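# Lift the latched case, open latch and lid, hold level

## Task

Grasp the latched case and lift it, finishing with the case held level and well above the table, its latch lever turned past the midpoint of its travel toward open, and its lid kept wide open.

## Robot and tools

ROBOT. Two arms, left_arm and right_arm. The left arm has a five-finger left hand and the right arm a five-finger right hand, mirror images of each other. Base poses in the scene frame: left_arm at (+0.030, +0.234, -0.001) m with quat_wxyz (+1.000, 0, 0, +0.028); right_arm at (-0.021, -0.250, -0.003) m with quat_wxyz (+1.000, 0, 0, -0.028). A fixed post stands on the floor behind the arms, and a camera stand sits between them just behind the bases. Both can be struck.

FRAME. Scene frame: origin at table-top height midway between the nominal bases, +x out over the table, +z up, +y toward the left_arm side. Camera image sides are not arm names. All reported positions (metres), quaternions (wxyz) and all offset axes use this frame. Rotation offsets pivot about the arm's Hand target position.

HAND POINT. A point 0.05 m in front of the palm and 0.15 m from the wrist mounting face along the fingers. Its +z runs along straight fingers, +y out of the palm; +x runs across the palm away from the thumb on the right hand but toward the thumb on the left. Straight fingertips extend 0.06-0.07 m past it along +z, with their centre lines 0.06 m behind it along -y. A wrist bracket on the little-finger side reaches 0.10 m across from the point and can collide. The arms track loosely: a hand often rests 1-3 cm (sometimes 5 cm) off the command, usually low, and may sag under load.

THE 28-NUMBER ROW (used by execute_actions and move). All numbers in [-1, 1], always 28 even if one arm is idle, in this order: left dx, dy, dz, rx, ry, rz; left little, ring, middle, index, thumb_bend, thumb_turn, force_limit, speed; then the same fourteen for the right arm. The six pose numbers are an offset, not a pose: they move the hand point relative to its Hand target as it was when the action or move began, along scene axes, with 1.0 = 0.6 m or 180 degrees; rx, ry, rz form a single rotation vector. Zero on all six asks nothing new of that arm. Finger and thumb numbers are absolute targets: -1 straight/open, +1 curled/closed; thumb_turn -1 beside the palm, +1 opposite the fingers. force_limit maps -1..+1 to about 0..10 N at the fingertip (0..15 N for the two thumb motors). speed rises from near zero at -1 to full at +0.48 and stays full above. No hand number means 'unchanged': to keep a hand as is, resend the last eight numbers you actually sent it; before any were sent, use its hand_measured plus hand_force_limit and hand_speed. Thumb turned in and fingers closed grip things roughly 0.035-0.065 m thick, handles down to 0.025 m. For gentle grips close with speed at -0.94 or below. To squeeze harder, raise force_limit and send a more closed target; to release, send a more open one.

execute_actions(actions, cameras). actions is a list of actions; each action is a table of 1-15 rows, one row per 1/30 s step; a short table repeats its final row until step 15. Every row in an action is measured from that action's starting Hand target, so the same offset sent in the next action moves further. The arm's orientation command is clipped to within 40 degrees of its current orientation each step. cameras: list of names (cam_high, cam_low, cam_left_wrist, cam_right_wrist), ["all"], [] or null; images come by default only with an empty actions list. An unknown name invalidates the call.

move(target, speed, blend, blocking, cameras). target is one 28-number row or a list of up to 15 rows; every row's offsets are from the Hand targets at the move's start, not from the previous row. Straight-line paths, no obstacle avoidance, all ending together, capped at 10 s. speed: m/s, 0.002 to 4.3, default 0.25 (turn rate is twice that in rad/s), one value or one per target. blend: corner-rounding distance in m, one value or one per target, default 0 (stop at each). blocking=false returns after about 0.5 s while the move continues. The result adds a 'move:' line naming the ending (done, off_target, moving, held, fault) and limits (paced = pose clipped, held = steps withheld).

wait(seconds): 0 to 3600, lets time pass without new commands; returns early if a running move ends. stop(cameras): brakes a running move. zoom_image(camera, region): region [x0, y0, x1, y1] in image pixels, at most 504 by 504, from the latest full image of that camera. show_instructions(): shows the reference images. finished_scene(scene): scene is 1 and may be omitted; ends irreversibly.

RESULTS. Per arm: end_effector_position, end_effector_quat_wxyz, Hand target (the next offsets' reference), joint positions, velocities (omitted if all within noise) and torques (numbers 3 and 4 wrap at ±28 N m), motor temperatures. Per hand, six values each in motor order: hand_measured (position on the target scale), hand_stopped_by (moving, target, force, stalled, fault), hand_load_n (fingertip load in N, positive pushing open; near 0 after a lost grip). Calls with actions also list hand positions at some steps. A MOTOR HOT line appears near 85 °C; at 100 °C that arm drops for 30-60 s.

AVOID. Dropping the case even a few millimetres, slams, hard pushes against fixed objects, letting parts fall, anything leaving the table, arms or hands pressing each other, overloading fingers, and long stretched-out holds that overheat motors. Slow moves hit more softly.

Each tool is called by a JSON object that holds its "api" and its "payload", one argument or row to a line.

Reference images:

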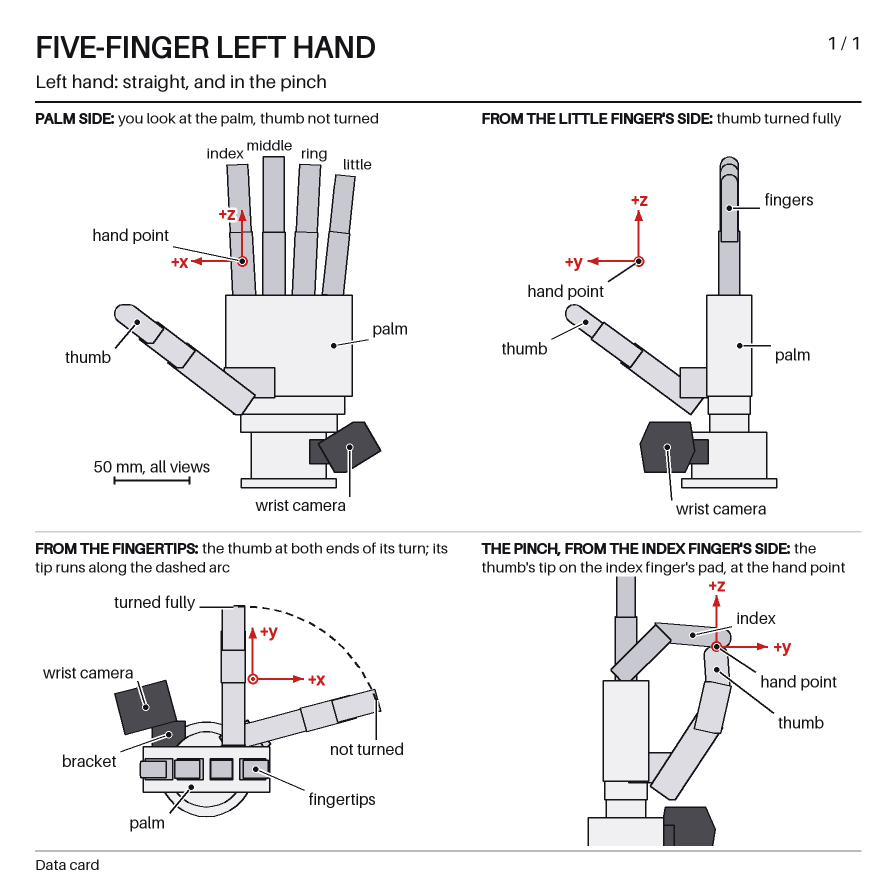

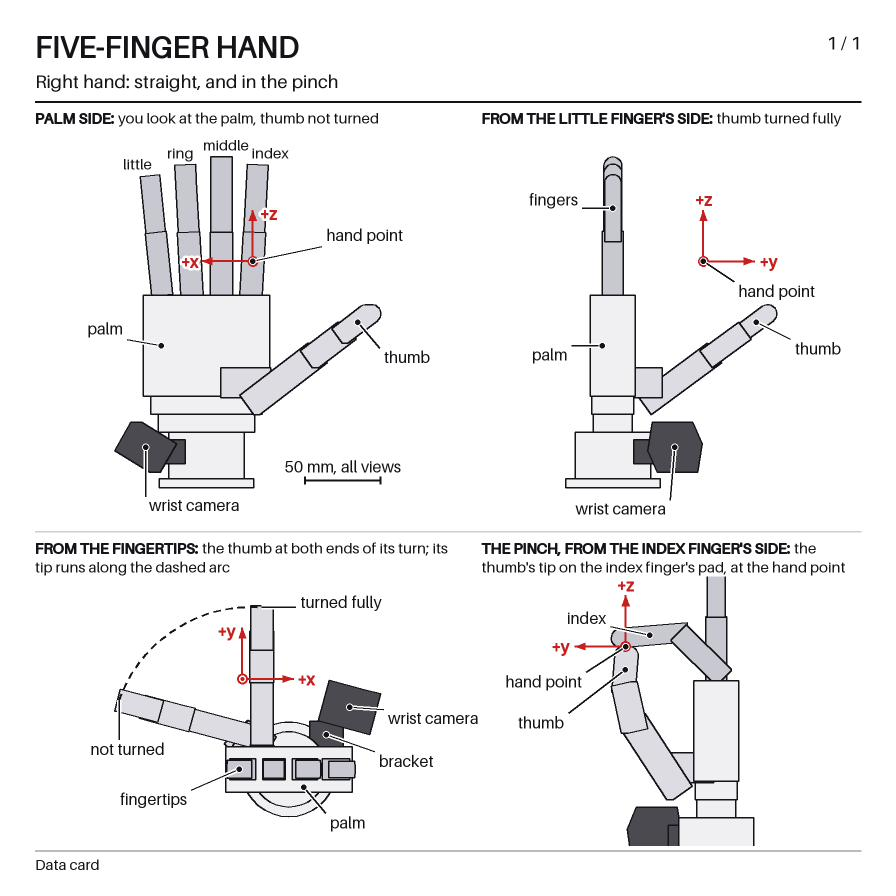

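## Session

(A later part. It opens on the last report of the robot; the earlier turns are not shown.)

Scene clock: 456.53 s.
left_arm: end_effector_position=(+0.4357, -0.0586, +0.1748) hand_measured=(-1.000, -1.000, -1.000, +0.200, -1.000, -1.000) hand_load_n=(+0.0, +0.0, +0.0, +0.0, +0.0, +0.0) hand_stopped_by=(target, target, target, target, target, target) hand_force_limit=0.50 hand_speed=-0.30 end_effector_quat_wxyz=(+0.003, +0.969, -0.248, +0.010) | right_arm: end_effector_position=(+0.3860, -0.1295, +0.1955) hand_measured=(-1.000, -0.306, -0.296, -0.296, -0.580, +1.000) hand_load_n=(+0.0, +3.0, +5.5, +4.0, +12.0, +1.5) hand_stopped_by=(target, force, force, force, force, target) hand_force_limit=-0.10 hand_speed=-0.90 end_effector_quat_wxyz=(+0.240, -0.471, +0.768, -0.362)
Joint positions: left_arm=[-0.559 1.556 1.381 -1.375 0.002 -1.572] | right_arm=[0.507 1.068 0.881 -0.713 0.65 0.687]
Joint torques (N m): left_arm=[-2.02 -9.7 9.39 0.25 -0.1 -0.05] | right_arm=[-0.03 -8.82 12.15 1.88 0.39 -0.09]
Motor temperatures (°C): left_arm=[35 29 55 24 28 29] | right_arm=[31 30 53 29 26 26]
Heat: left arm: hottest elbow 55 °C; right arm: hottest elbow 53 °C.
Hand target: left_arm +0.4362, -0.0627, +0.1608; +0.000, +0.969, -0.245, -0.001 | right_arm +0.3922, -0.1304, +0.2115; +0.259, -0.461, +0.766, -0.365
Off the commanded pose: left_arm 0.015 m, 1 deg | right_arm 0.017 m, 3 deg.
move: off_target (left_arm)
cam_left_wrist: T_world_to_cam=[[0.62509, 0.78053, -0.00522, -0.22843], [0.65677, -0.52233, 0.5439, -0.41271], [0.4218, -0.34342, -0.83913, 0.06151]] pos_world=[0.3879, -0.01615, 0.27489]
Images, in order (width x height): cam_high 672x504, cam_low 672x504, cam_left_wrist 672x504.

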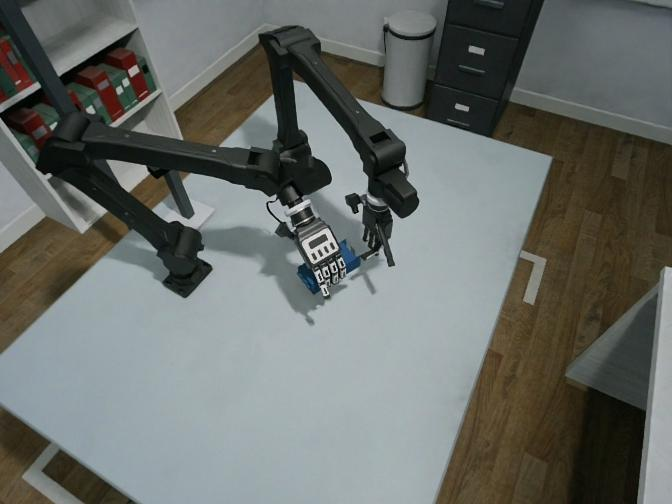

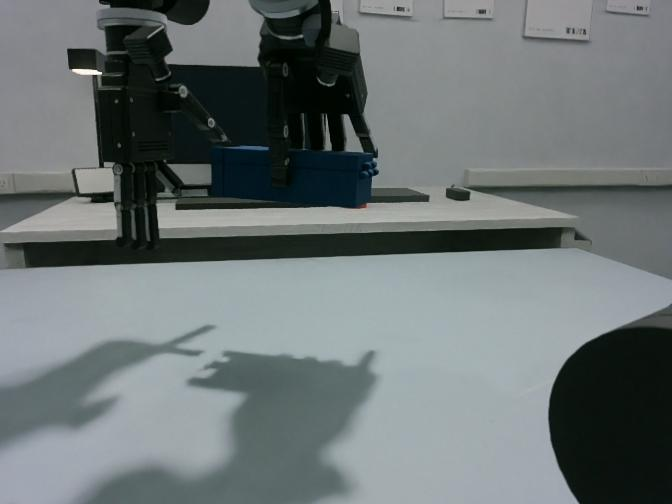

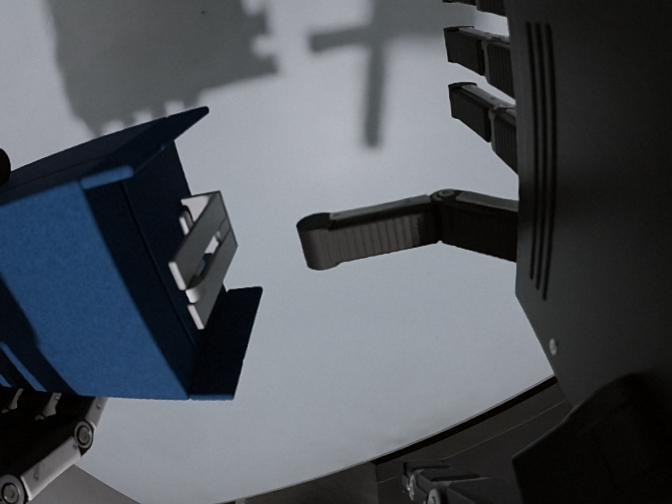

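{"api": "zoom_image", "payload": {
  "camera": "cam_left_wrist",
  "region": [150, 170, 290, 345]
}}

Scaled by 2.880 from the camera's image (finer frame: 960x720).

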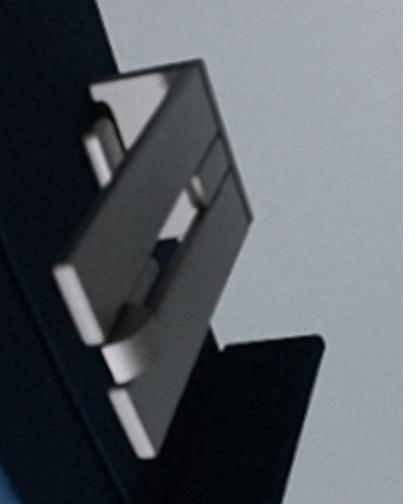

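{"api": "move", "payload": {
  "target": [0.073,-0.04,0.01,0,0,0,-1,-1,-1,0.2,-1,-1,0.5,-0.3,0,0,0.0,0,0,0,-1,-0.1,-0.1,-0.1,-0.3,1,-0.1,-0.9],
  "speed": 0.1,
  "cameras": ["cam_left_wrist","cam_high"]
}}

{"api": "zoom_image", "payload": {
  "camera": "cam_left_wrist",
  "region": [100, 120, 350, 345]
}}

Scene clock: 508.47 s.
left_arm: end_effector_position=(+0.4696, -0.0772, +0.1662) hand_measured=(-1.000, -1.000, -1.000, +0.200, -1.000, -1.000) hand_load_n=(+0.0, +0.0, +0.0, +0.0, +0.0, +0.0) hand_stopped_by=(target, target, target, target, target, target) hand_force_limit=0.50 hand_speed=-0.30 end_effector_quat_wxyz=(+0.000, +0.969, -0.248, -0.002) | right_arm: end_effector_position=(+0.3860, -0.1295, +0.1955) hand_measured=(-1.000, -0.306, -0.296, -0.296, -0.580, +1.000) hand_load_n=(+0.0, +3.5, +5.5, +4.5, +12.0, +1.5) hand_stopped_by=(target, force, force, force, force, target) hand_force_limit=-0.10 hand_speed=-0.90 end_effector_quat_wxyz=(+0.240, -0.471, +0.768, -0.362)
Joint positions: left_arm=[-0.559 1.675 1.506 -1.405 0.002 -1.572] | right_arm=[0.507 1.068 0.881 -0.713 0.65 0.687]
Joint torques (N m): left_arm=[-1.96 -11.16 13.16 -0.39 -0.07 -0.07] | right_arm=[-0.15 -8.7 12.11 1.8 0.4 -0.1]
Motor temperatures (°C): left_arm=[34 29 58 24 28 29] | right_arm=[31 30 52 29 26 26]
Heat: left arm: hottest elbow 58 °C; right arm: hottest elbow 52 °C.
Hand target: left_arm +0.4800, -0.0867, +0.1668; +0.000, +0.969, -0.245, -0.001 | right_arm +0.3922, -0.1304, +0.2115; +0.259, -0.461, +0.766, -0.365
Off the commanded pose: left_arm 0.014 m, 0 deg | right_arm 0.017 m, 3 deg.
move: off_target (left_arm)
cam_left_wrist: T_world_to_cam=[[0.62464, 0.78085, -0.00931, -0.23431], [0.66822, -0.52829, 0.52382, -0.44251], [0.40411, -0.33343, -0.85177, 0.04482]] pos_world=[0.42394, -0.03587, 0.26779]
Images, in order (width x height): cam_high 672x504, cam_left_wrist 672x504.

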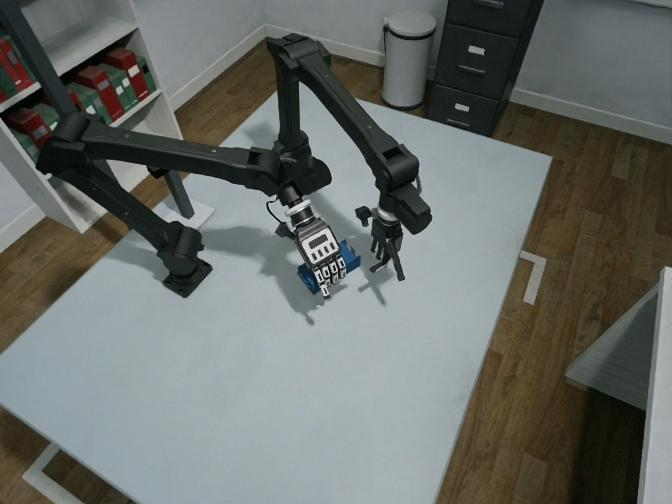

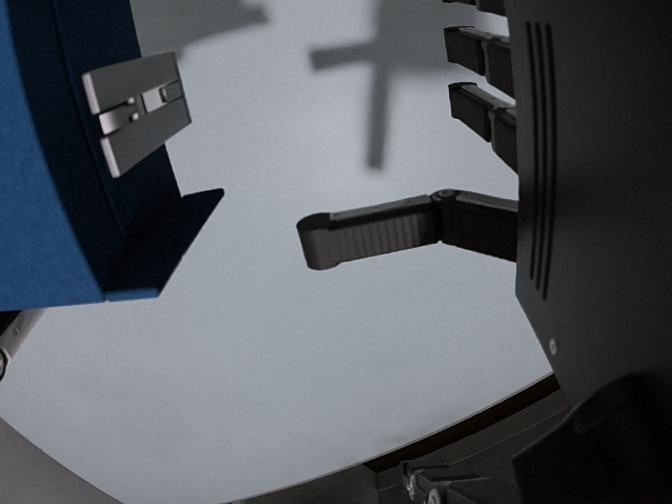

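Scaled by 2.016 from the camera's image (finer frame: 960x720).

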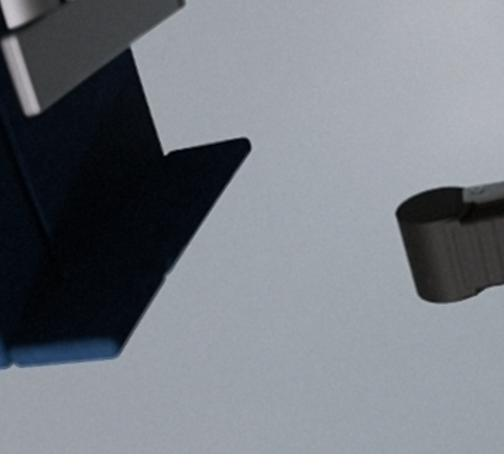

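{"api": "wait", "payload": {
  "seconds": 0.1,
  "cameras": ["all"]
}}

Scene clock: 531.80 s.
left_arm: end_effector_position=(+0.4695, -0.0772, +0.1654) hand_measured=(-1.000, -1.000, -1.000, +0.200, -1.000, -1.000) hand_load_n=(+0.0, +0.0, +0.0, +0.0, +0.0, +0.0) hand_stopped_by=(target, target, target, target, target, target) hand_force_limit=0.50 hand_speed=-0.30 end_effector_quat_wxyz=(+0.000, +0.969, -0.248, -0.003) | right_arm: end_effector_position=(+0.3860, -0.1295, +0.1955) hand_measured=(-1.000, -0.306, -0.296, -0.296, -0.580, +1.000) hand_load_n=(+0.0, +3.0, +5.5, +4.0, +12.0, +2.0) hand_stopped_by=(target, force, force, force, force, target) hand_force_limit=-0.10 hand_speed=-0.90 end_effector_quat_wxyz=(+0.240, -0.471, +0.768, -0.362)
Joint positions: left_arm=[-0.559 1.677 1.506 -1.405 0.002 -1.572] | right_arm=[0.507 1.068 0.881 -0.713 0.65 0.687]
Joint torques (N m): left_arm=[-1.96 -11.05 13.15 -0.36 -0.08 -0.07] | right_arm=[-0.03 -8.59 12.14 1.78 0.39 -0.08]
Motor temperatures (°C): left_arm=[34 31 57 24 28 29] | right_arm=[31 30 53 28 25 26]
Heat: left arm: hottest elbow 57 °C; right arm: hottest elbow 53 °C.
Hand target: left_arm +0.4800, -0.0867, +0.1668; +0.000, +0.969, -0.245, -0.001 | right_arm +0.3922, -0.1304, +0.2115; +0.259, -0.461, +0.766, -0.365
Off the commanded pose: left_arm 0.014 m, 0 deg | right_arm 0.017 m, 3 deg.
wait: 0.10 s; at rest from the start
cam_left_wrist: T_world_to_cam=[[0.62459, 0.78089, -0.00972, -0.23417], [0.66912, -0.5287, 0.52226, -0.44225], [0.40269, -0.33271, -0.85273, 0.04503]] pos_world=[0.42404, -0.03597, 0.26709]
cam_right_wrist: T_world_to_cam=[[-0.63777, 0.08746, -0.76525, 0.40725], [-0.03704, 0.9889, 0.14389, 0.12536], [0.76934, 0.12011, -0.62745, -0.03804]] pos_world=[0.29364, -0.15502, 0.26974]

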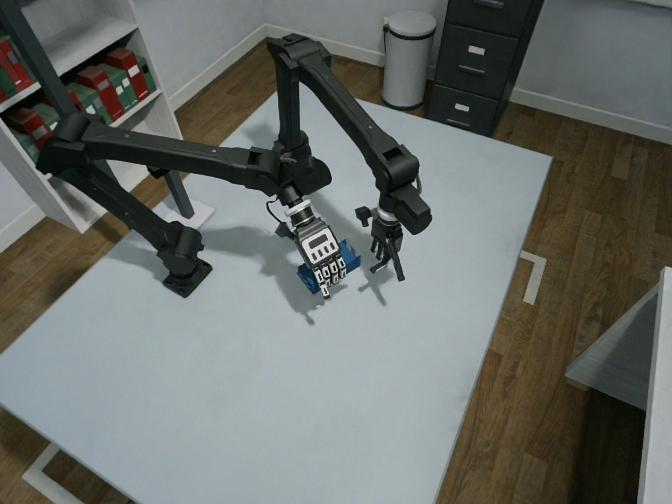

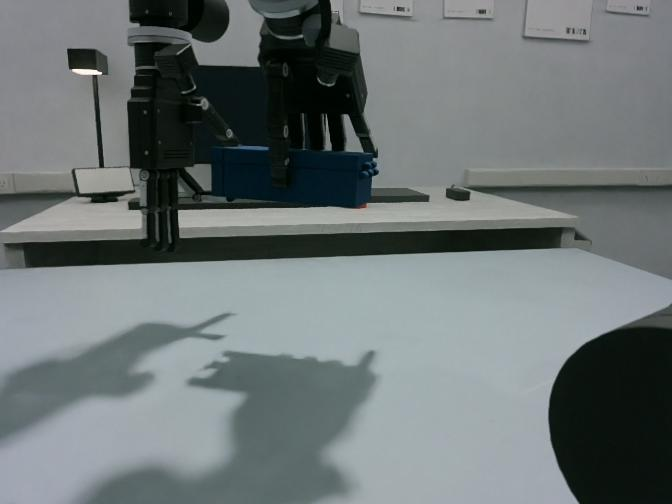

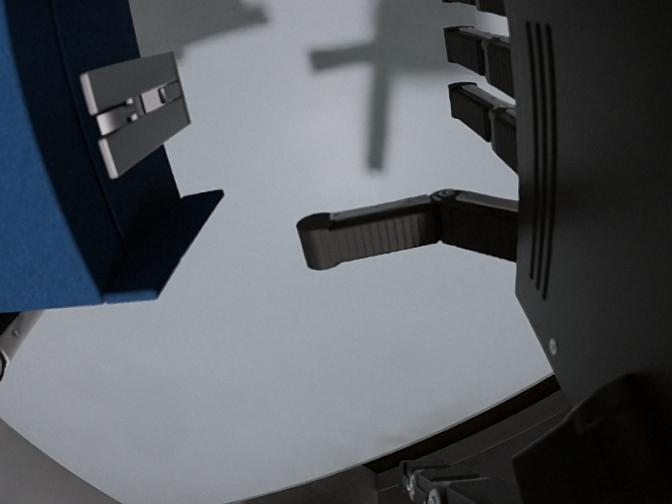

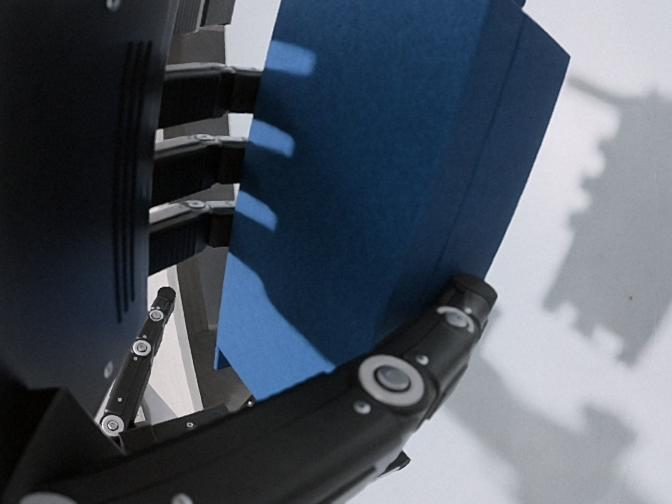

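{"api": "zoom_image", "payload": {
  "camera": "cam_left_wrist",
  "region": [60, 30, 230, 200]
}}

{"api": "zoom_image", "payload": {
  "camera": "cam_high",
  "region": [285, 200, 425, 310]
}}

Scaled by 2.965 from the camera's image (finer frame: 960x720).

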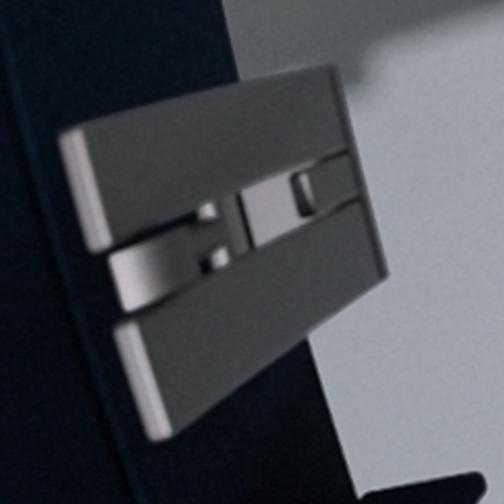

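Scaled by 3.600 from the camera's image (finer frame: 960x720).

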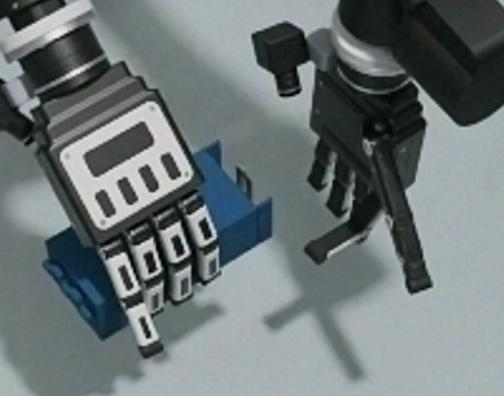

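{"api": "move", "payload": {
  "target": [-0.0198,-0.0367,0.0167,0,0,0,-1,-1,-1,0.2,-1,-1,0.5,-0.3,0,0,0,0,0,0,-1,-0.1,-0.1,-0.1,-0.3,1,-0.1,-0.9],
  "speed": 0.04,
  "cameras": ["cam_left_wrist"]
}}

Scene clock: 550.20 s.
left_arm: end_effector_position=(+0.4596, -0.0970, +0.1747) hand_measured=(-1.000, -1.000, -1.000, +0.200, -1.000, -1.000) hand_load_n=(+0.0, +0.0, +0.0, +0.0, +0.0, +0.0) hand_stopped_by=(target, target, target, target, target, target) hand_force_limit=0.50 hand_speed=-0.30 end_effector_quat_wxyz=(+0.000, +0.969, -0.246, -0.003) | right_arm: end_effector_position=(+0.3860, -0.1295, +0.1955) hand_measured=(-1.000, -0.306, -0.296, -0.296, -0.580, +1.000) hand_load_n=(+0.0, +3.5, +5.5, +4.5, +12.0, +1.5) hand_stopped_by=(target, force, force, force, force, target) hand_force_limit=-0.10 hand_speed=-0.90 end_effector_quat_wxyz=(+0.240, -0.471, +0.768, -0.362)
Joint positions: left_arm=[-0.603 1.677 1.531 -1.431 0.002 -1.619] | right_arm=[0.507 1.068 0.881 -0.713 0.65 0.687]
Joint torques (N m): left_arm=[-2.32 -11.22 13.22 -0.38 -0.07 -0.08] | right_arm=[0.09 -8.7 12.1 1.83 0.4 -0.08]
Motor temperatures (°C): left_arm=[34 31 58 24 28 29] | right_arm=[31 30 53 28 25 26]
Heat: left arm: hottest elbow 58 °C; right arm: hottest elbow 53 °C.
Hand target: left_arm +0.4682, -0.1088, +0.1769; +0.000, +0.969, -0.245, +0.000 | right_arm +0.3922, -0.1304, +0.2115; +0.259, -0.461, +0.766, -0.365
Off the commanded pose: left_arm 0.015 m, 0 deg | right_arm 0.017 m, 3 deg.
move: off_target (left_arm)
cam_left_wrist: T_world_to_cam=[[0.62224, 0.78277, -0.00958, -0.21123], [0.6712, -0.52718, 0.52113, -0.45157], [0.40287, -0.33069, -0.85342, 0.05061]] pos_world=[0.41414, -0.05597, 0.27649]

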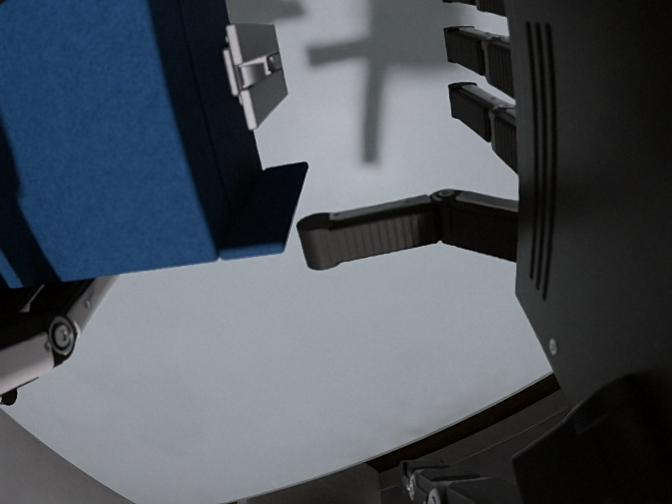

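{"api": "zoom_image", "payload": {
  "camera": "cam_left_wrist",
  "region": [200, 10, 320, 140]
}}

Scaled by 3.877 from the camera's image (finer frame: 960x720).

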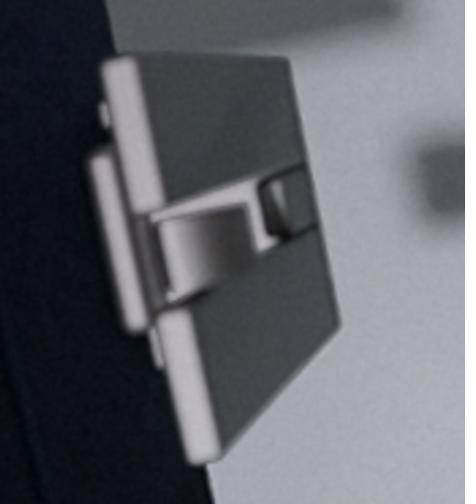

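{"api": "move", "payload": {
  "target": [
    [0.053,0.131,0.0385,0,0,0,-1,-1,-1,-1,-1,-1,0.5,-0.3,0,0,0,0,0,0,-1,-0.1,-0.1,-0.1,-0.3,1,-0.1,-0.9],
    [-0.0203,0.1147,0.055,-0.369,-0.347,-0.160,-1,-1,-1,-1,-1,-1,0.5,-0.3,0,0,0,0,0,0,-1,-0.1,-0.1,-0.1,-0.3,1,-0.1,-0.9]
  ],
  "speed": 0.2,
  "blend": 0.02,
  "cameras": ["cam_left_wrist","cam_high"]
}}

Scene clock: 604.30 s.
left_arm: end_effector_position=(+0.4535, -0.0446, +0.2220) hand_measured=(-1.000, -1.000, -1.000, -1.000, -1.000, -1.000) hand_load_n=(+0.0, +0.0, +0.0, +0.0, +0.0, +0.0) hand_stopped_by=(target, target, target, target, target, target) hand_force_limit=0.50 hand_speed=-0.30 end_effector_quat_wxyz=(+0.375, +0.585, -0.391, +0.603) | right_arm: end_effector_position=(+0.3860, -0.1295, +0.1955) hand_measured=(-1.000, -0.306, -0.296, -0.296, -0.580, +1.000) hand_load_n=(+0.0, +3.5, +5.0, +4.0, +12.0, +2.0) hand_stopped_by=(target, force, force, force, force, target) hand_force_limit=-0.10 hand_speed=-0.90 end_effector_quat_wxyz=(+0.240, -0.471, +0.768, -0.362)
Joint positions: left_arm=[-0.245 1.633 0.674 0.974 0.957 -1.552] | right_arm=[0.507 1.068 0.881 -0.713 0.65 0.687]
Joint torques (N m): left_arm=[-0.38 -8.06 6.42 1.57 0.02 -0.12] | right_arm=[-0.32 -8.88 12.12 1.87 0.39 -0.08]
Motor temperatures (°C): left_arm=[34 32 67 24 28 28] | right_arm=[30 30 53 28 25 26]
Heat: left arm: hottest elbow 67 °C; right arm: hottest elbow 53 °C.
Hand target: left_arm +0.4559, -0.0400, +0.2099; +0.380, +0.597, -0.381, +0.595 | right_arm +0.3922, -0.1304, +0.2115; +0.259, -0.461, +0.766, -0.365
Off the commanded pose: left_arm 0.013 m, 2 deg | right_arm 0.017 m, 3 deg.
move: off_target (left_arm)
cam_left_wrist: T_world_to_cam=[[0.89392, 0.39895, 0.20435, -0.43574], [-0.37511, 0.41626, 0.82826, 0.00395], [0.24537, -0.81705, 0.52175, -0.14477]] pos_world=[0.42652, 0.05391, 0.16131]
Images, in order (width x height): cam_high 672x504, cam_left_wrist 672x504.

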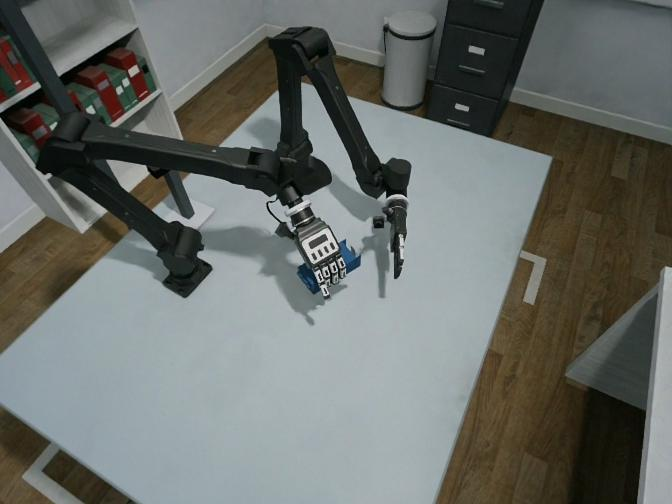

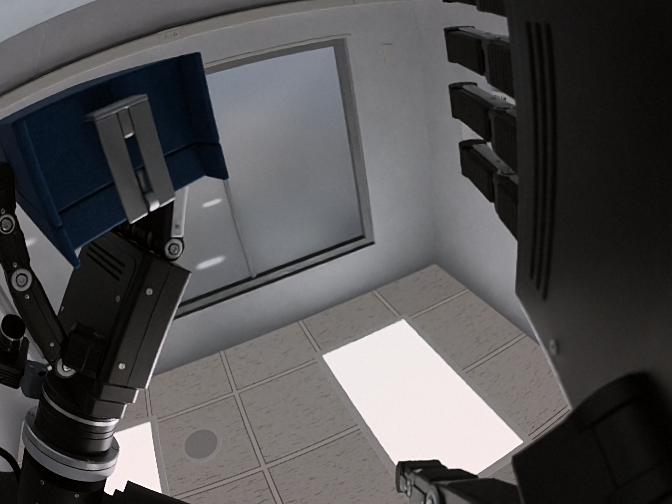

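{"api": "zoom_image", "payload": {
  "camera": "cam_left_wrist",
  "region": [0, 40, 240, 280]
}}

{"api": "zoom_image", "payload": {
  "camera": "cam_left_wrist",
  "region": [70, 80, 190, 230]
}}

Scaled by 2.100 from the camera's image (finer frame: 960x720).

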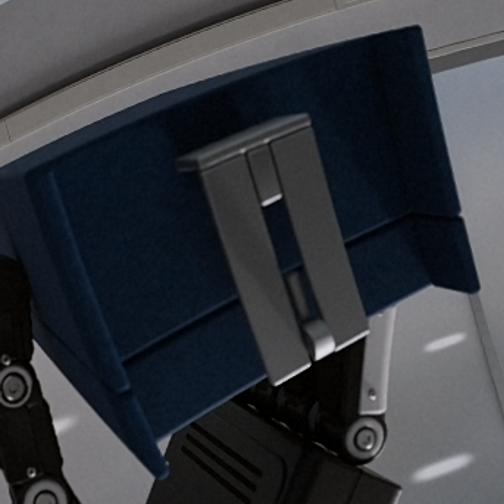

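Scaled by 3.360 from the camera's image (finer frame: 960x720).

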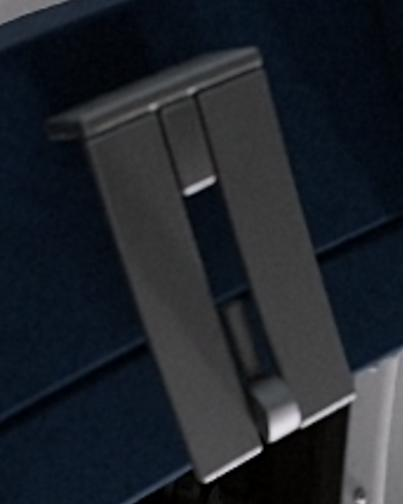

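{"api": "move", "payload": {
  "target": [
    [0.0735,0.0167,0.1168,0.369,0.347,0.160,-1,-1,-1,-0.43,-1,-1,0.5,-0.3,0,0,0,0,0,0,-1,-0.1,-0.1,-0.1,-0.3,1,-0.1,-0.9],
    [-0.0438,-0.0717,0.1335,0.369,0.347,0.160,-1,-1,-1,-0.43,-1,-1,0.5,-0.3,0,0,0,0,0,0,-1,-0.1,-0.1,-0.1,-0.3,1,-0.1,-0.9]
  ],
  "speed": [0.2,0.1],
  "blend": 0.015,
  "cameras": ["cam_left_wrist","cam_high"]
}}

Scene clock: 711.00 s.
left_arm: end_effector_position=(+0.4352, -0.0830, +0.2914) hand_measured=(-1.000, -1.000, -1.000, -0.430, -1.000, -1.000) hand_load_n=(+0.0, +0.0, +0.0, +0.5, +0.0, +0.0) hand_stopped_by=(target, target, target, target, target, target) hand_force_limit=0.50 hand_speed=-0.30 end_effector_quat_wxyz=(+0.006, +0.969, -0.248, +0.010) | right_arm: end_effector_position=(+0.3860, -0.1295, +0.1955) hand_measured=(-1.000, -0.306, -0.296, -0.296, -0.580, +1.000) hand_load_n=(+0.0, +3.5, +5.5, +4.5, +12.0, +2.0) hand_stopped_by=(target, force, force, force, force, target) hand_force_limit=-0.10 hand_speed=-0.90 end_effector_quat_wxyz=(+0.240, -0.471, +0.768, -0.362)
Joint positions: left_arm=[-0.603 1.579 1.714 -1.682 0.005 -1.615] | right_arm=[0.507 1.068 0.881 -0.713 0.65 0.687]
Joint torques (N m): left_arm=[-1.9 -12.51 9.07 -0.34 -0.14 -0.07] | right_arm=[0.03 -8.82 12.15 1.8 0.41 -0.09]
Motor temperatures (°C): left_arm=[34 31 52 24 27 28] | right_arm=[30 30 55 28 25 26]
Heat: left arm: hottest elbow 52 °C; right arm: hottest elbow 55 °C.
Hand target: left_arm +0.4297, -0.0830, +0.2899; +0.000, +0.969, -0.245, -0.001 | right_arm +0.3922, -0.1304, +0.2115; +0.259, -0.461, +0.766, -0.365
Off the commanded pose: left_arm 0.006 m, 1 deg | right_arm 0.017 m, 3 deg.
joint sent to its limit (left arm) — joint 4 (wrist pitch), lower limit. The joint targets still meet the commanded pose.
move: done
cam_left_wrist: T_world_to_cam=[[0.62542, 0.78024, -0.0089, -0.2077], [0.65665, -0.52012, 0.54615, -0.48893], [0.4215, -0.34742, -0.83764, 0.15055]] pos_world=[0.3875, -0.03994, 0.39129]
Images, in order (width x height): cam_high 672x504, cam_left_wrist 672x504.

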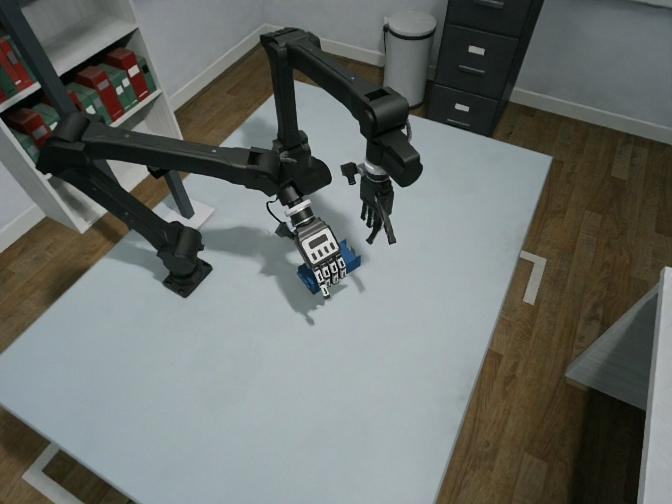

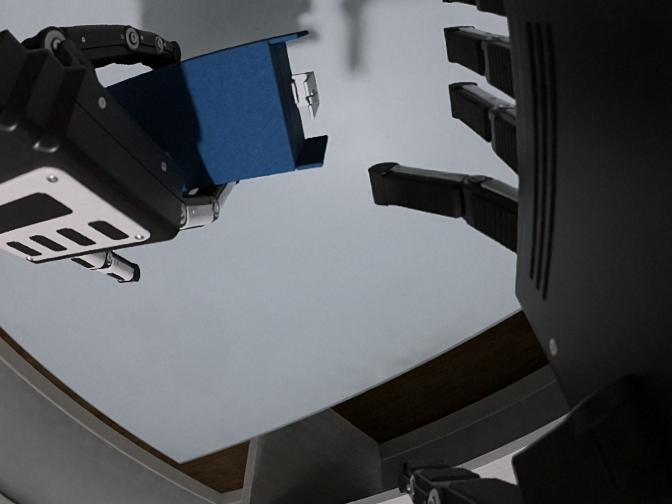

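{"api": "move", "payload": {
  "target": [-0.0483,-0.027,-0.012,0,0,0,-1,-1,-1,-0.43,-1,-1,0.5,-0.3,0,0,0,0,0,0,-1,-0.1,-0.1,-0.1,-0.3,1,-0.1,-0.9],
  "speed": 0.05,
  "cameras": ["cam_left_wrist"]
}}

{"api": "zoom_image", "payload": {
  "camera": "cam_left_wrist",
  "region": [240, 60, 460, 260]
}}

Scene clock: 714.50 s.
left_arm: end_effector_position=(+0.4312, -0.0839, +0.2872) hand_measured=(-1.000, -1.000, -1.000, -0.430, -1.000, -1.000) hand_load_n=(+0.0, +0.0, +0.0, +0.0, +0.0, +0.0) hand_stopped_by=(target, target, target, target, target, target) hand_force_limit=0.50 hand_speed=-0.30 end_effector_quat_wxyz=(+0.004, +0.969, -0.247, +0.005) | right_arm: end_effector_position=(+0.3860, -0.1295, +0.1955) hand_measured=(-1.000, -0.306, -0.296, -0.296, -0.580, +1.000) hand_load_n=(+0.0, +3.0, +5.5, +4.5, +12.0, +2.0) hand_stopped_by=(target, force, force, force, force, target) hand_force_limit=-0.10 hand_speed=-0.90 end_effector_quat_wxyz=(+0.240, -0.471, +0.768, -0.362)
Joint positions: left_arm=[-0.609 1.577 1.701 -1.682 0.004 -1.624] | right_arm=[0.507 1.068 0.881 -0.713 0.65 0.687]
Joint torques (N m): left_arm=[-1.38 -12.1 10.13 -0.05 0 0.04] | right_arm=[0.03 -8.88 12.19 1.73 0.38 -0.07]
Motor temperatures (°C): left_arm=[34 31 52 24 27 28] | right_arm=[30 30 55 28 25 26]
Heat: left arm: hottest elbow 52 °C; right arm: hottest elbow 55 °C.
Hand target: left_arm +0.4318, -0.0843, +0.2885; +0.005, +0.969, -0.247, +0.007 (not the last commanded pose) | right_arm +0.3922, -0.1304, +0.2115; +0.259, -0.461, +0.766, -0.365
Off the commanded pose: left_arm 0.034 m, 1 deg | right_arm 0.017 m, 3 deg.
move: held (left_arm; a check stopped the path); limits=held
pose unreachable (left arm): on one or more control steps of this call, first in action 0 (counted from 0), this arm could not follow its commanded pose, so it was not sent that pose on those steps. It may still have moved: this result reports where it is.
cause: moving toward the commanded pose would bring a part of the arm too close to another arm (a part of this arm just beyond joint 6 (wrist roll) and a part of the right arm just beyond its joint 4 (wrist pitch), 24 mm apart when this arm was first held).
cam_left_wrist: T_world_to_cam=[[0.62332, 0.7819, -0.00992, -0.20315], [0.6627, -0.52148, 0.53748, -0.48472], [0.41508, -0.3416, -0.84322, 0.15332]] pos_world=[0.38421, -0.04155, 0.38779]

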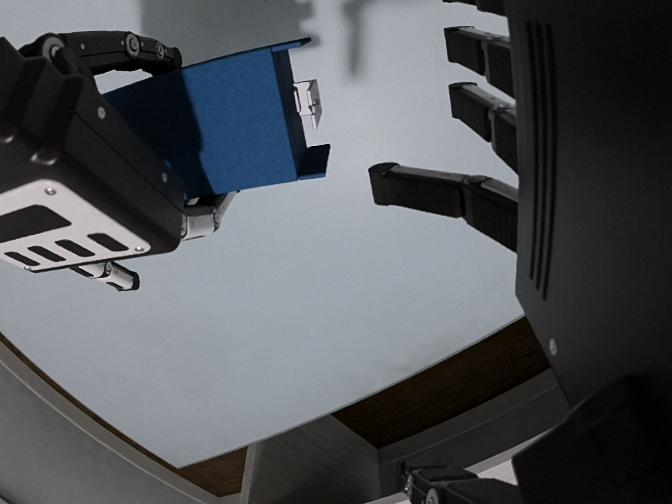

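Scaled by 2.291 from the camera's image (finer frame: 960x720).

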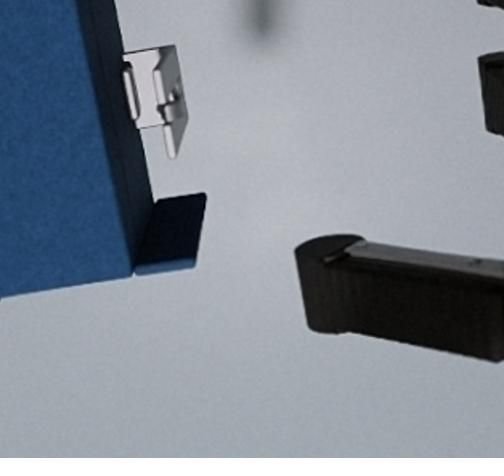

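{"api": "move", "payload": {
  "target": [-0.0035,0.0468,0.0775,-0.2193,0.12,0,1,1,1,-1,-1,-1,0.5,-0.3,0,0,0,0,0,0,-1,-0.1,-0.1,-0.1,-0.3,1,-0.1,-0.9],
  "speed": 0.12,
  "cameras": ["cam_left_wrist","cam_high"]
}}

Scene clock: 735.10 s.
left_arm: end_effector_position=(+0.4320, -0.0627, +0.3323) hand_measured=(+1.000, +1.000, +1.000, -1.000, -1.000, -1.000) hand_load_n=(+0.0, +0.0, +0.0, +0.0, +0.0, +0.0) hand_stopped_by=(target, target, target, target, target, target) hand_force_limit=0.50 hand_speed=-0.30 end_effector_quat_wxyz=(+0.378, +0.899, -0.214, -0.062) | right_arm: end_effector_position=(+0.3860, -0.1295, +0.1955) hand_measured=(-1.000, -0.306, -0.296, -0.296, -0.580, +1.000) hand_load_n=(+0.0, +3.0, +5.0, +4.5, +12.0, +1.5) hand_stopped_by=(target, force, force, force, force, target) hand_force_limit=-0.10 hand_speed=-0.90 end_effector_quat_wxyz=(+0.240, -0.471, +0.768, -0.362)
Joint positions: left_arm=[-0.316 1.575 1.552 -1.683 0.776 -1.307] | right_arm=[0.507 1.068 0.881 -0.713 0.65 0.687]
Joint torques (N m): left_arm=[-0.32 -12.28 8.79 -0.51 0.81 0.19] | right_arm=[-0.26 -8.7 12.11 1.78 0.43 -0.08]
Motor temperatures (°C): left_arm=[34 33 53 24 28 28] | right_arm=[30 30 55 28 25 25]
Heat: left arm: hottest elbow 53 °C; right arm: hottest elbow 55 °C.
Hand target: left_arm +0.4297, -0.0563, +0.3349; +0.375, +0.895, -0.225, -0.089 | right_arm +0.3922, -0.1304, +0.2115; +0.259, -0.461, +0.766, -0.365
Off the commanded pose: left_arm 0.007 m, 3 deg | right_arm 0.017 m, 3 deg.
joint sent to its limit (left arm) — joint 4 (wrist pitch), lower limit. The joint targets are off in orientation, not in position.
move: off_target (left_arm)
cam_left_wrist: T_world_to_cam=[[0.4864, 0.53489, -0.69088, 0.05016], [0.85008, -0.10693, 0.51569, -0.54611], [0.20196, -0.83813, -0.5067, 0.14732]] pos_world=[0.41008, 0.03825, 0.39092]
Images, in order (width x height): cam_high 672x504, cam_left_wrist 672x504.

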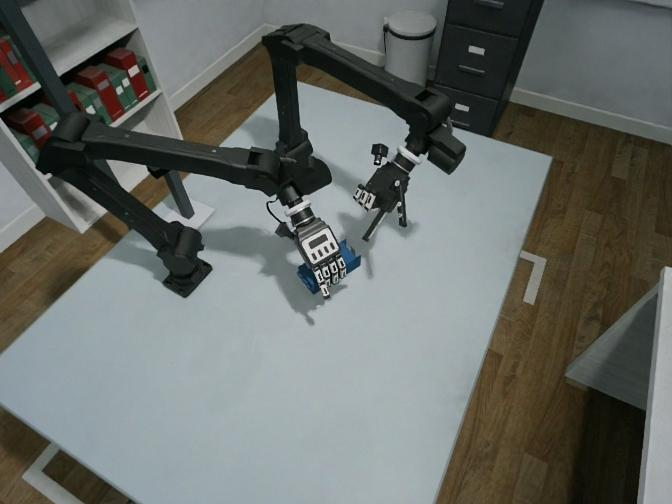

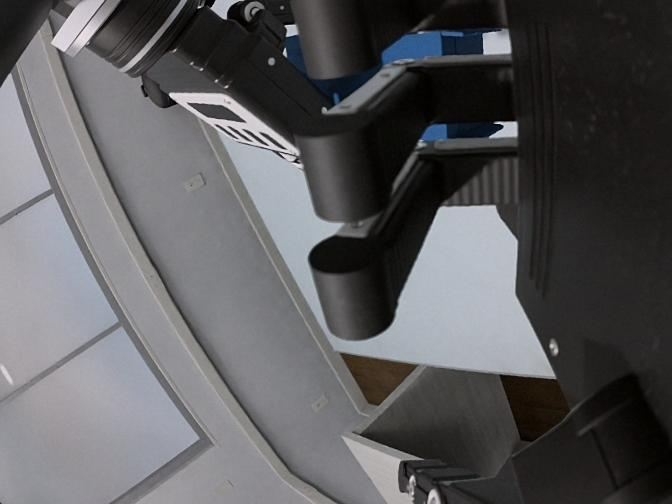

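{"api": "move", "payload": {
  "target": [-0.0028,-0.0052,-0.064,0.0975,-0.0533,0,-1,-1,-1,-0.43,-1,-1,0.5,-0.3,0,0,0,0,0,0,-1,-0.1,-0.1,-0.1,-0.3,1,-0.1,-0.9],
  "speed": 0.12,
  "cameras": ["cam_left_wrist"]
}}

{"api": "zoom_image", "payload": {
  "camera": "cam_left_wrist",
  "region": [300, 20, 520, 240]
}}

Scene clock: 753.70 s.
left_arm: end_effector_position=(+0.4236, -0.0529, +0.2804) hand_measured=(-1.000, -1.000, -1.000, -0.430, -1.000, -1.000) hand_load_n=(+0.0, +0.0, +0.0, +0.0, +0.0, +0.0) hand_stopped_by=(target, target, target, target, target, target) hand_force_limit=0.50 hand_speed=-0.30 end_effector_quat_wxyz=(+0.215, +0.945, -0.235, -0.069) | right_arm: end_effector_position=(+0.3860, -0.1295, +0.1955) hand_measured=(-1.000, -0.306, -0.296, -0.296, -0.580, +1.000) hand_load_n=(+0.0, +3.0, +5.0, +4.5, +12.0, +2.0) hand_stopped_by=(target, force, force, force, force, target) hand_force_limit=-0.10 hand_speed=-0.90 end_effector_quat_wxyz=(+0.240, -0.471, +0.768, -0.362)
Joint positions: left_arm=[-0.39 1.566 1.552 -1.663 0.444 -1.393] | right_arm=[0.507 1.068 0.881 -0.713 0.65 0.687]
Joint torques (N m): left_arm=[-2.2 -12.45 12.26 -0.02 0.24 -0.06] | right_arm=[-0.03 -8.7 12.15 1.84 0.41 -0.08]
Motor temperatures (°C): left_arm=[34 32 54 24 28 28] | right_arm=[30 30 55 28 25 25]
Heat: left arm: hottest elbow 54 °C; right arm: hottest elbow 55 °C.
Hand target: left_arm +0.4280, -0.0594, +0.2966; +0.214, +0.946, -0.240, -0.047 | right_arm +0.3922, -0.1304, +0.2115; +0.259, -0.461, +0.766, -0.365
Off the commanded pose: left_arm 0.018 m, 3 deg | right_arm 0.017 m, 3 deg.
move: off_target (left_arm)
cam_left_wrist: T_world_to_cam=[[0.55912, 0.70035, -0.44374, -0.0782], [0.79968, -0.31427, 0.5116, -0.49976], [0.21885, -0.6409, -0.73577, 0.19847]] pos_world=[0.39994, 0.0249, 0.36701]

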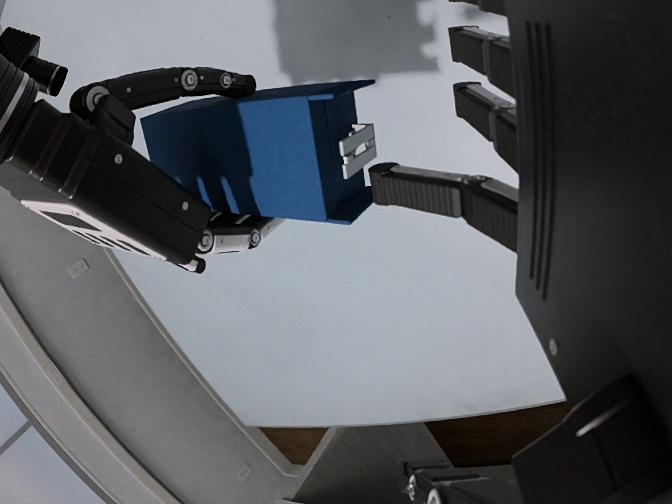

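Scaled by 2.291 from the camera's image (finer frame: 960x720).

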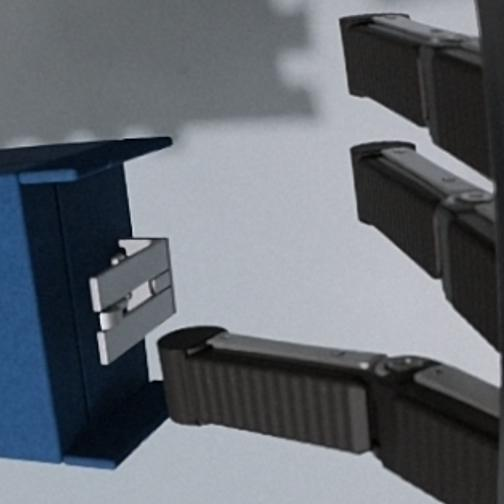

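{"api": "zoom_image", "payload": {
  "camera": "cam_left_wrist",
  "region": [325, 110, 395, 190]
}}

Scaled by 6.300 from the camera's image (finer frame: 960x720).

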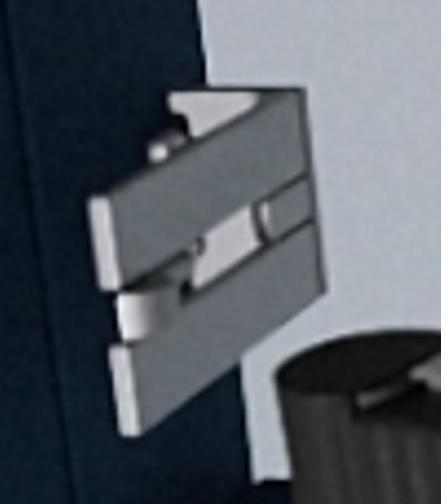

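{"api": "move", "payload": {
  "target": [-0.0097,-0.0465,-0.0032,0,0,0,-1,-1,-1,-0.43,-1,-1,0.5,-0.3,0,0,0,0,0,0,-1,-0.1,-0.1,-0.1,-0.3,1,-0.1,-0.9],
  "speed": 0.05,
  "cameras": ["cam_left_wrist"]
}}

{"api": "zoom_image", "payload": {
  "camera": "cam_left_wrist",
  "region": [320, 80, 480, 240]
}}

Scene clock: 791.93 s.
left_arm: end_effector_position=(+0.4163, -0.0795, +0.2795) hand_measured=(-1.000, -1.000, -1.000, -0.430, -1.000, -1.000) hand_load_n=(+0.0, +0.0, +0.0, +0.0, +0.0, +0.0) hand_stopped_by=(target, target, target, target, target, target) hand_force_limit=0.50 hand_speed=-0.30 end_effector_quat_wxyz=(+0.213, +0.946, -0.236, -0.067) | right_arm: end_effector_position=(+0.3860, -0.1295, +0.1955) hand_measured=(-1.000, -0.306, -0.296, -0.296, -0.580, +1.000) hand_load_n=(+0.0, +3.0, +5.0, +4.5, +12.0, +2.0) hand_stopped_by=(target, force, force, force, force, target) hand_force_limit=-0.10 hand_speed=-0.90 end_effector_quat_wxyz=(+0.240, -0.471, +0.768, -0.362)
Joint positions: left_arm=[-0.451 1.566 1.552 -1.631 0.444 -1.459] | right_arm=[0.507 1.068 0.881 -0.713 0.65 0.687]
Joint torques (N m): left_arm=[-2.26 -12.04 12.57 0.01 0.35 -0.07] | right_arm=[0.09 -8.53 12.14 1.8 0.43 -0.1]
Motor temperatures (°C): left_arm=[33 32 59 23 28 27] | right_arm=[30 30 56 28 25 25]
Heat: left arm: hottest elbow 59 °C; right arm: hottest elbow 56 °C.
Hand target: left_arm +0.4223, -0.0872, +0.2946; +0.214, +0.946, -0.240, -0.047 | right_arm +0.3922, -0.1304, +0.2115; +0.259, -0.461, +0.766, -0.365
Off the commanded pose: left_arm 0.018 m, 2 deg | right_arm 0.017 m, 3 deg.
move: off_target (left_arm)
cam_left_wrist: T_world_to_cam=[[0.56187, 0.70161, -0.43824, -0.05849], [0.79695, -0.31707, 0.51415, -0.50151], [0.22177, -0.63814, -0.73729, 0.18174]] pos_world=[0.39223, -0.002, 0.36622]

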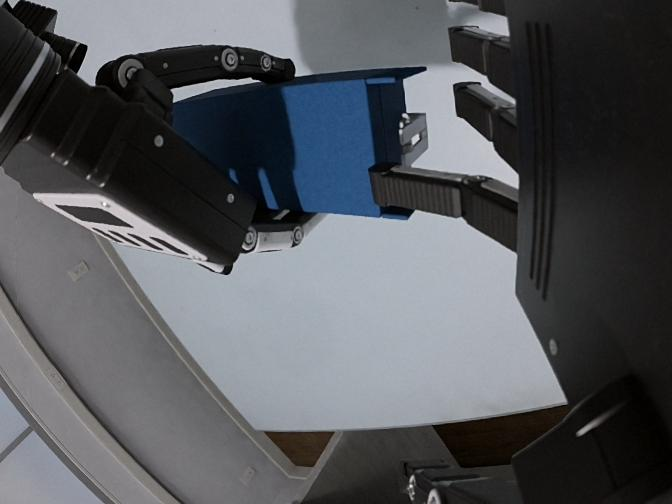

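Scaled by 3.150 from the camera's image (finer frame: 960x720).

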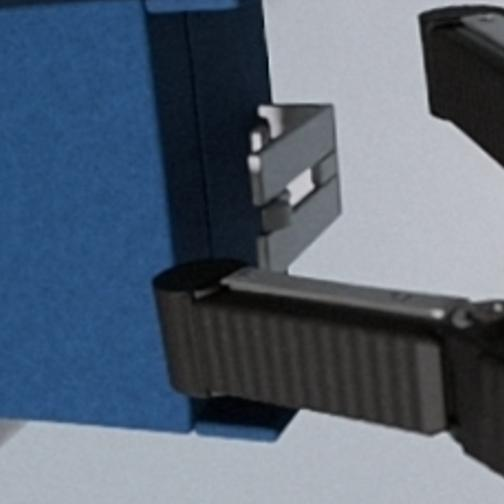

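{"api": "move", "payload": {
  "target": [0.0017,0.003,-0.02,0,0,0,-1,-1,-1,-0.43,-1,-1,0.5,-0.3,0,0,0,0,0,0,-1,-0.1,-0.1,-0.1,-0.3,1,-0.1,-0.9],
  "speed": 0.03,
  "cameras": ["cam_left_wrist"]
}}

{"api": "zoom_image", "payload": {
  "camera": "cam_left_wrist",
  "region": [340, 80, 460, 200]
}}

Scene clock: 799.10 s.
left_arm: end_effector_position=(+0.4222, -0.0819, +0.2797) hand_measured=(-1.000, -1.000, -1.000, -0.430, -1.000, -1.000) hand_load_n=(+0.0, +0.0, +0.0, +0.5, +0.0, +0.0) hand_stopped_by=(target, target, target, target, target, target) hand_force_limit=0.50 hand_speed=-0.30 end_effector_quat_wxyz=(+0.215, +0.946, -0.239, -0.053) | right_arm: end_effector_position=(+0.3860, -0.1295, +0.1955) hand_measured=(-1.000, -0.306, -0.296, -0.296, -0.580, +1.000) hand_load_n=(+0.0, +3.0, +5.5, +4.5, +12.0, +1.5) hand_stopped_by=(target, force, force, force, force, target) hand_force_limit=-0.10 hand_speed=-0.90 end_effector_quat_wxyz=(+0.240, -0.471, +0.768, -0.362)
Joint positions: left_arm=[-0.451 1.566 1.552 -1.603 0.444 -1.46] | right_arm=[0.507 1.068 0.881 -0.713 0.65 0.687]
Joint torques (N m): left_arm=[-1.9 -11.99 10.3 -0.03 0.32 -0.03] | right_arm=[0.03 -8.59 12.1 1.83 0.4 -0.1]
Motor temperatures (°C): left_arm=[33 32 60 23 28 27] | right_arm=[30 30 56 28 25 25]
Heat: left arm: hottest elbow 60 °C; right arm: hottest elbow 56 °C.
Hand target: left_arm +0.4233, -0.0854, +0.2826; +0.214, +0.946, -0.240, -0.047 | right_arm +0.3922, -0.1304, +0.2115; +0.259, -0.461, +0.766, -0.365
Off the commanded pose: left_arm 0.005 m, 1 deg | right_arm 0.017 m, 3 deg.
move: done
cam_left_wrist: T_world_to_cam=[[0.57273, 0.69729, -0.43101, -0.06698], [0.78342, -0.31081, 0.53819, -0.50768], [0.24131, -0.6459, -0.72428, 0.16659]] pos_world=[0.39589, -0.00349, 0.36502]

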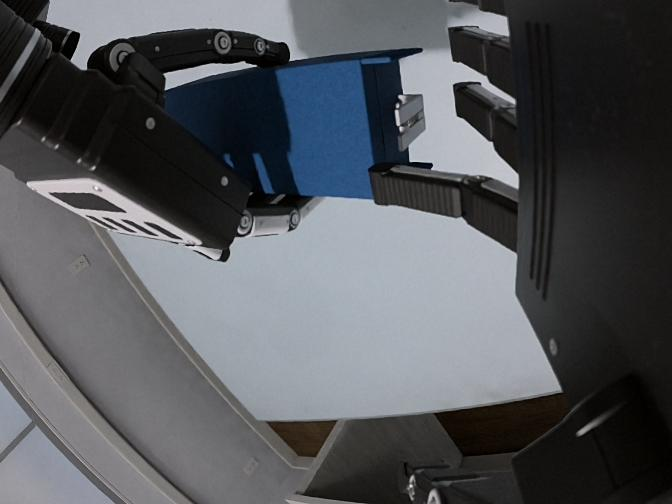

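Scaled by 4.200 from the camera's image (finer frame: 960x720).

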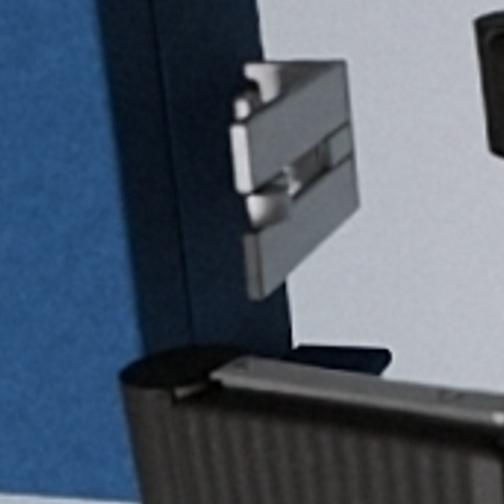

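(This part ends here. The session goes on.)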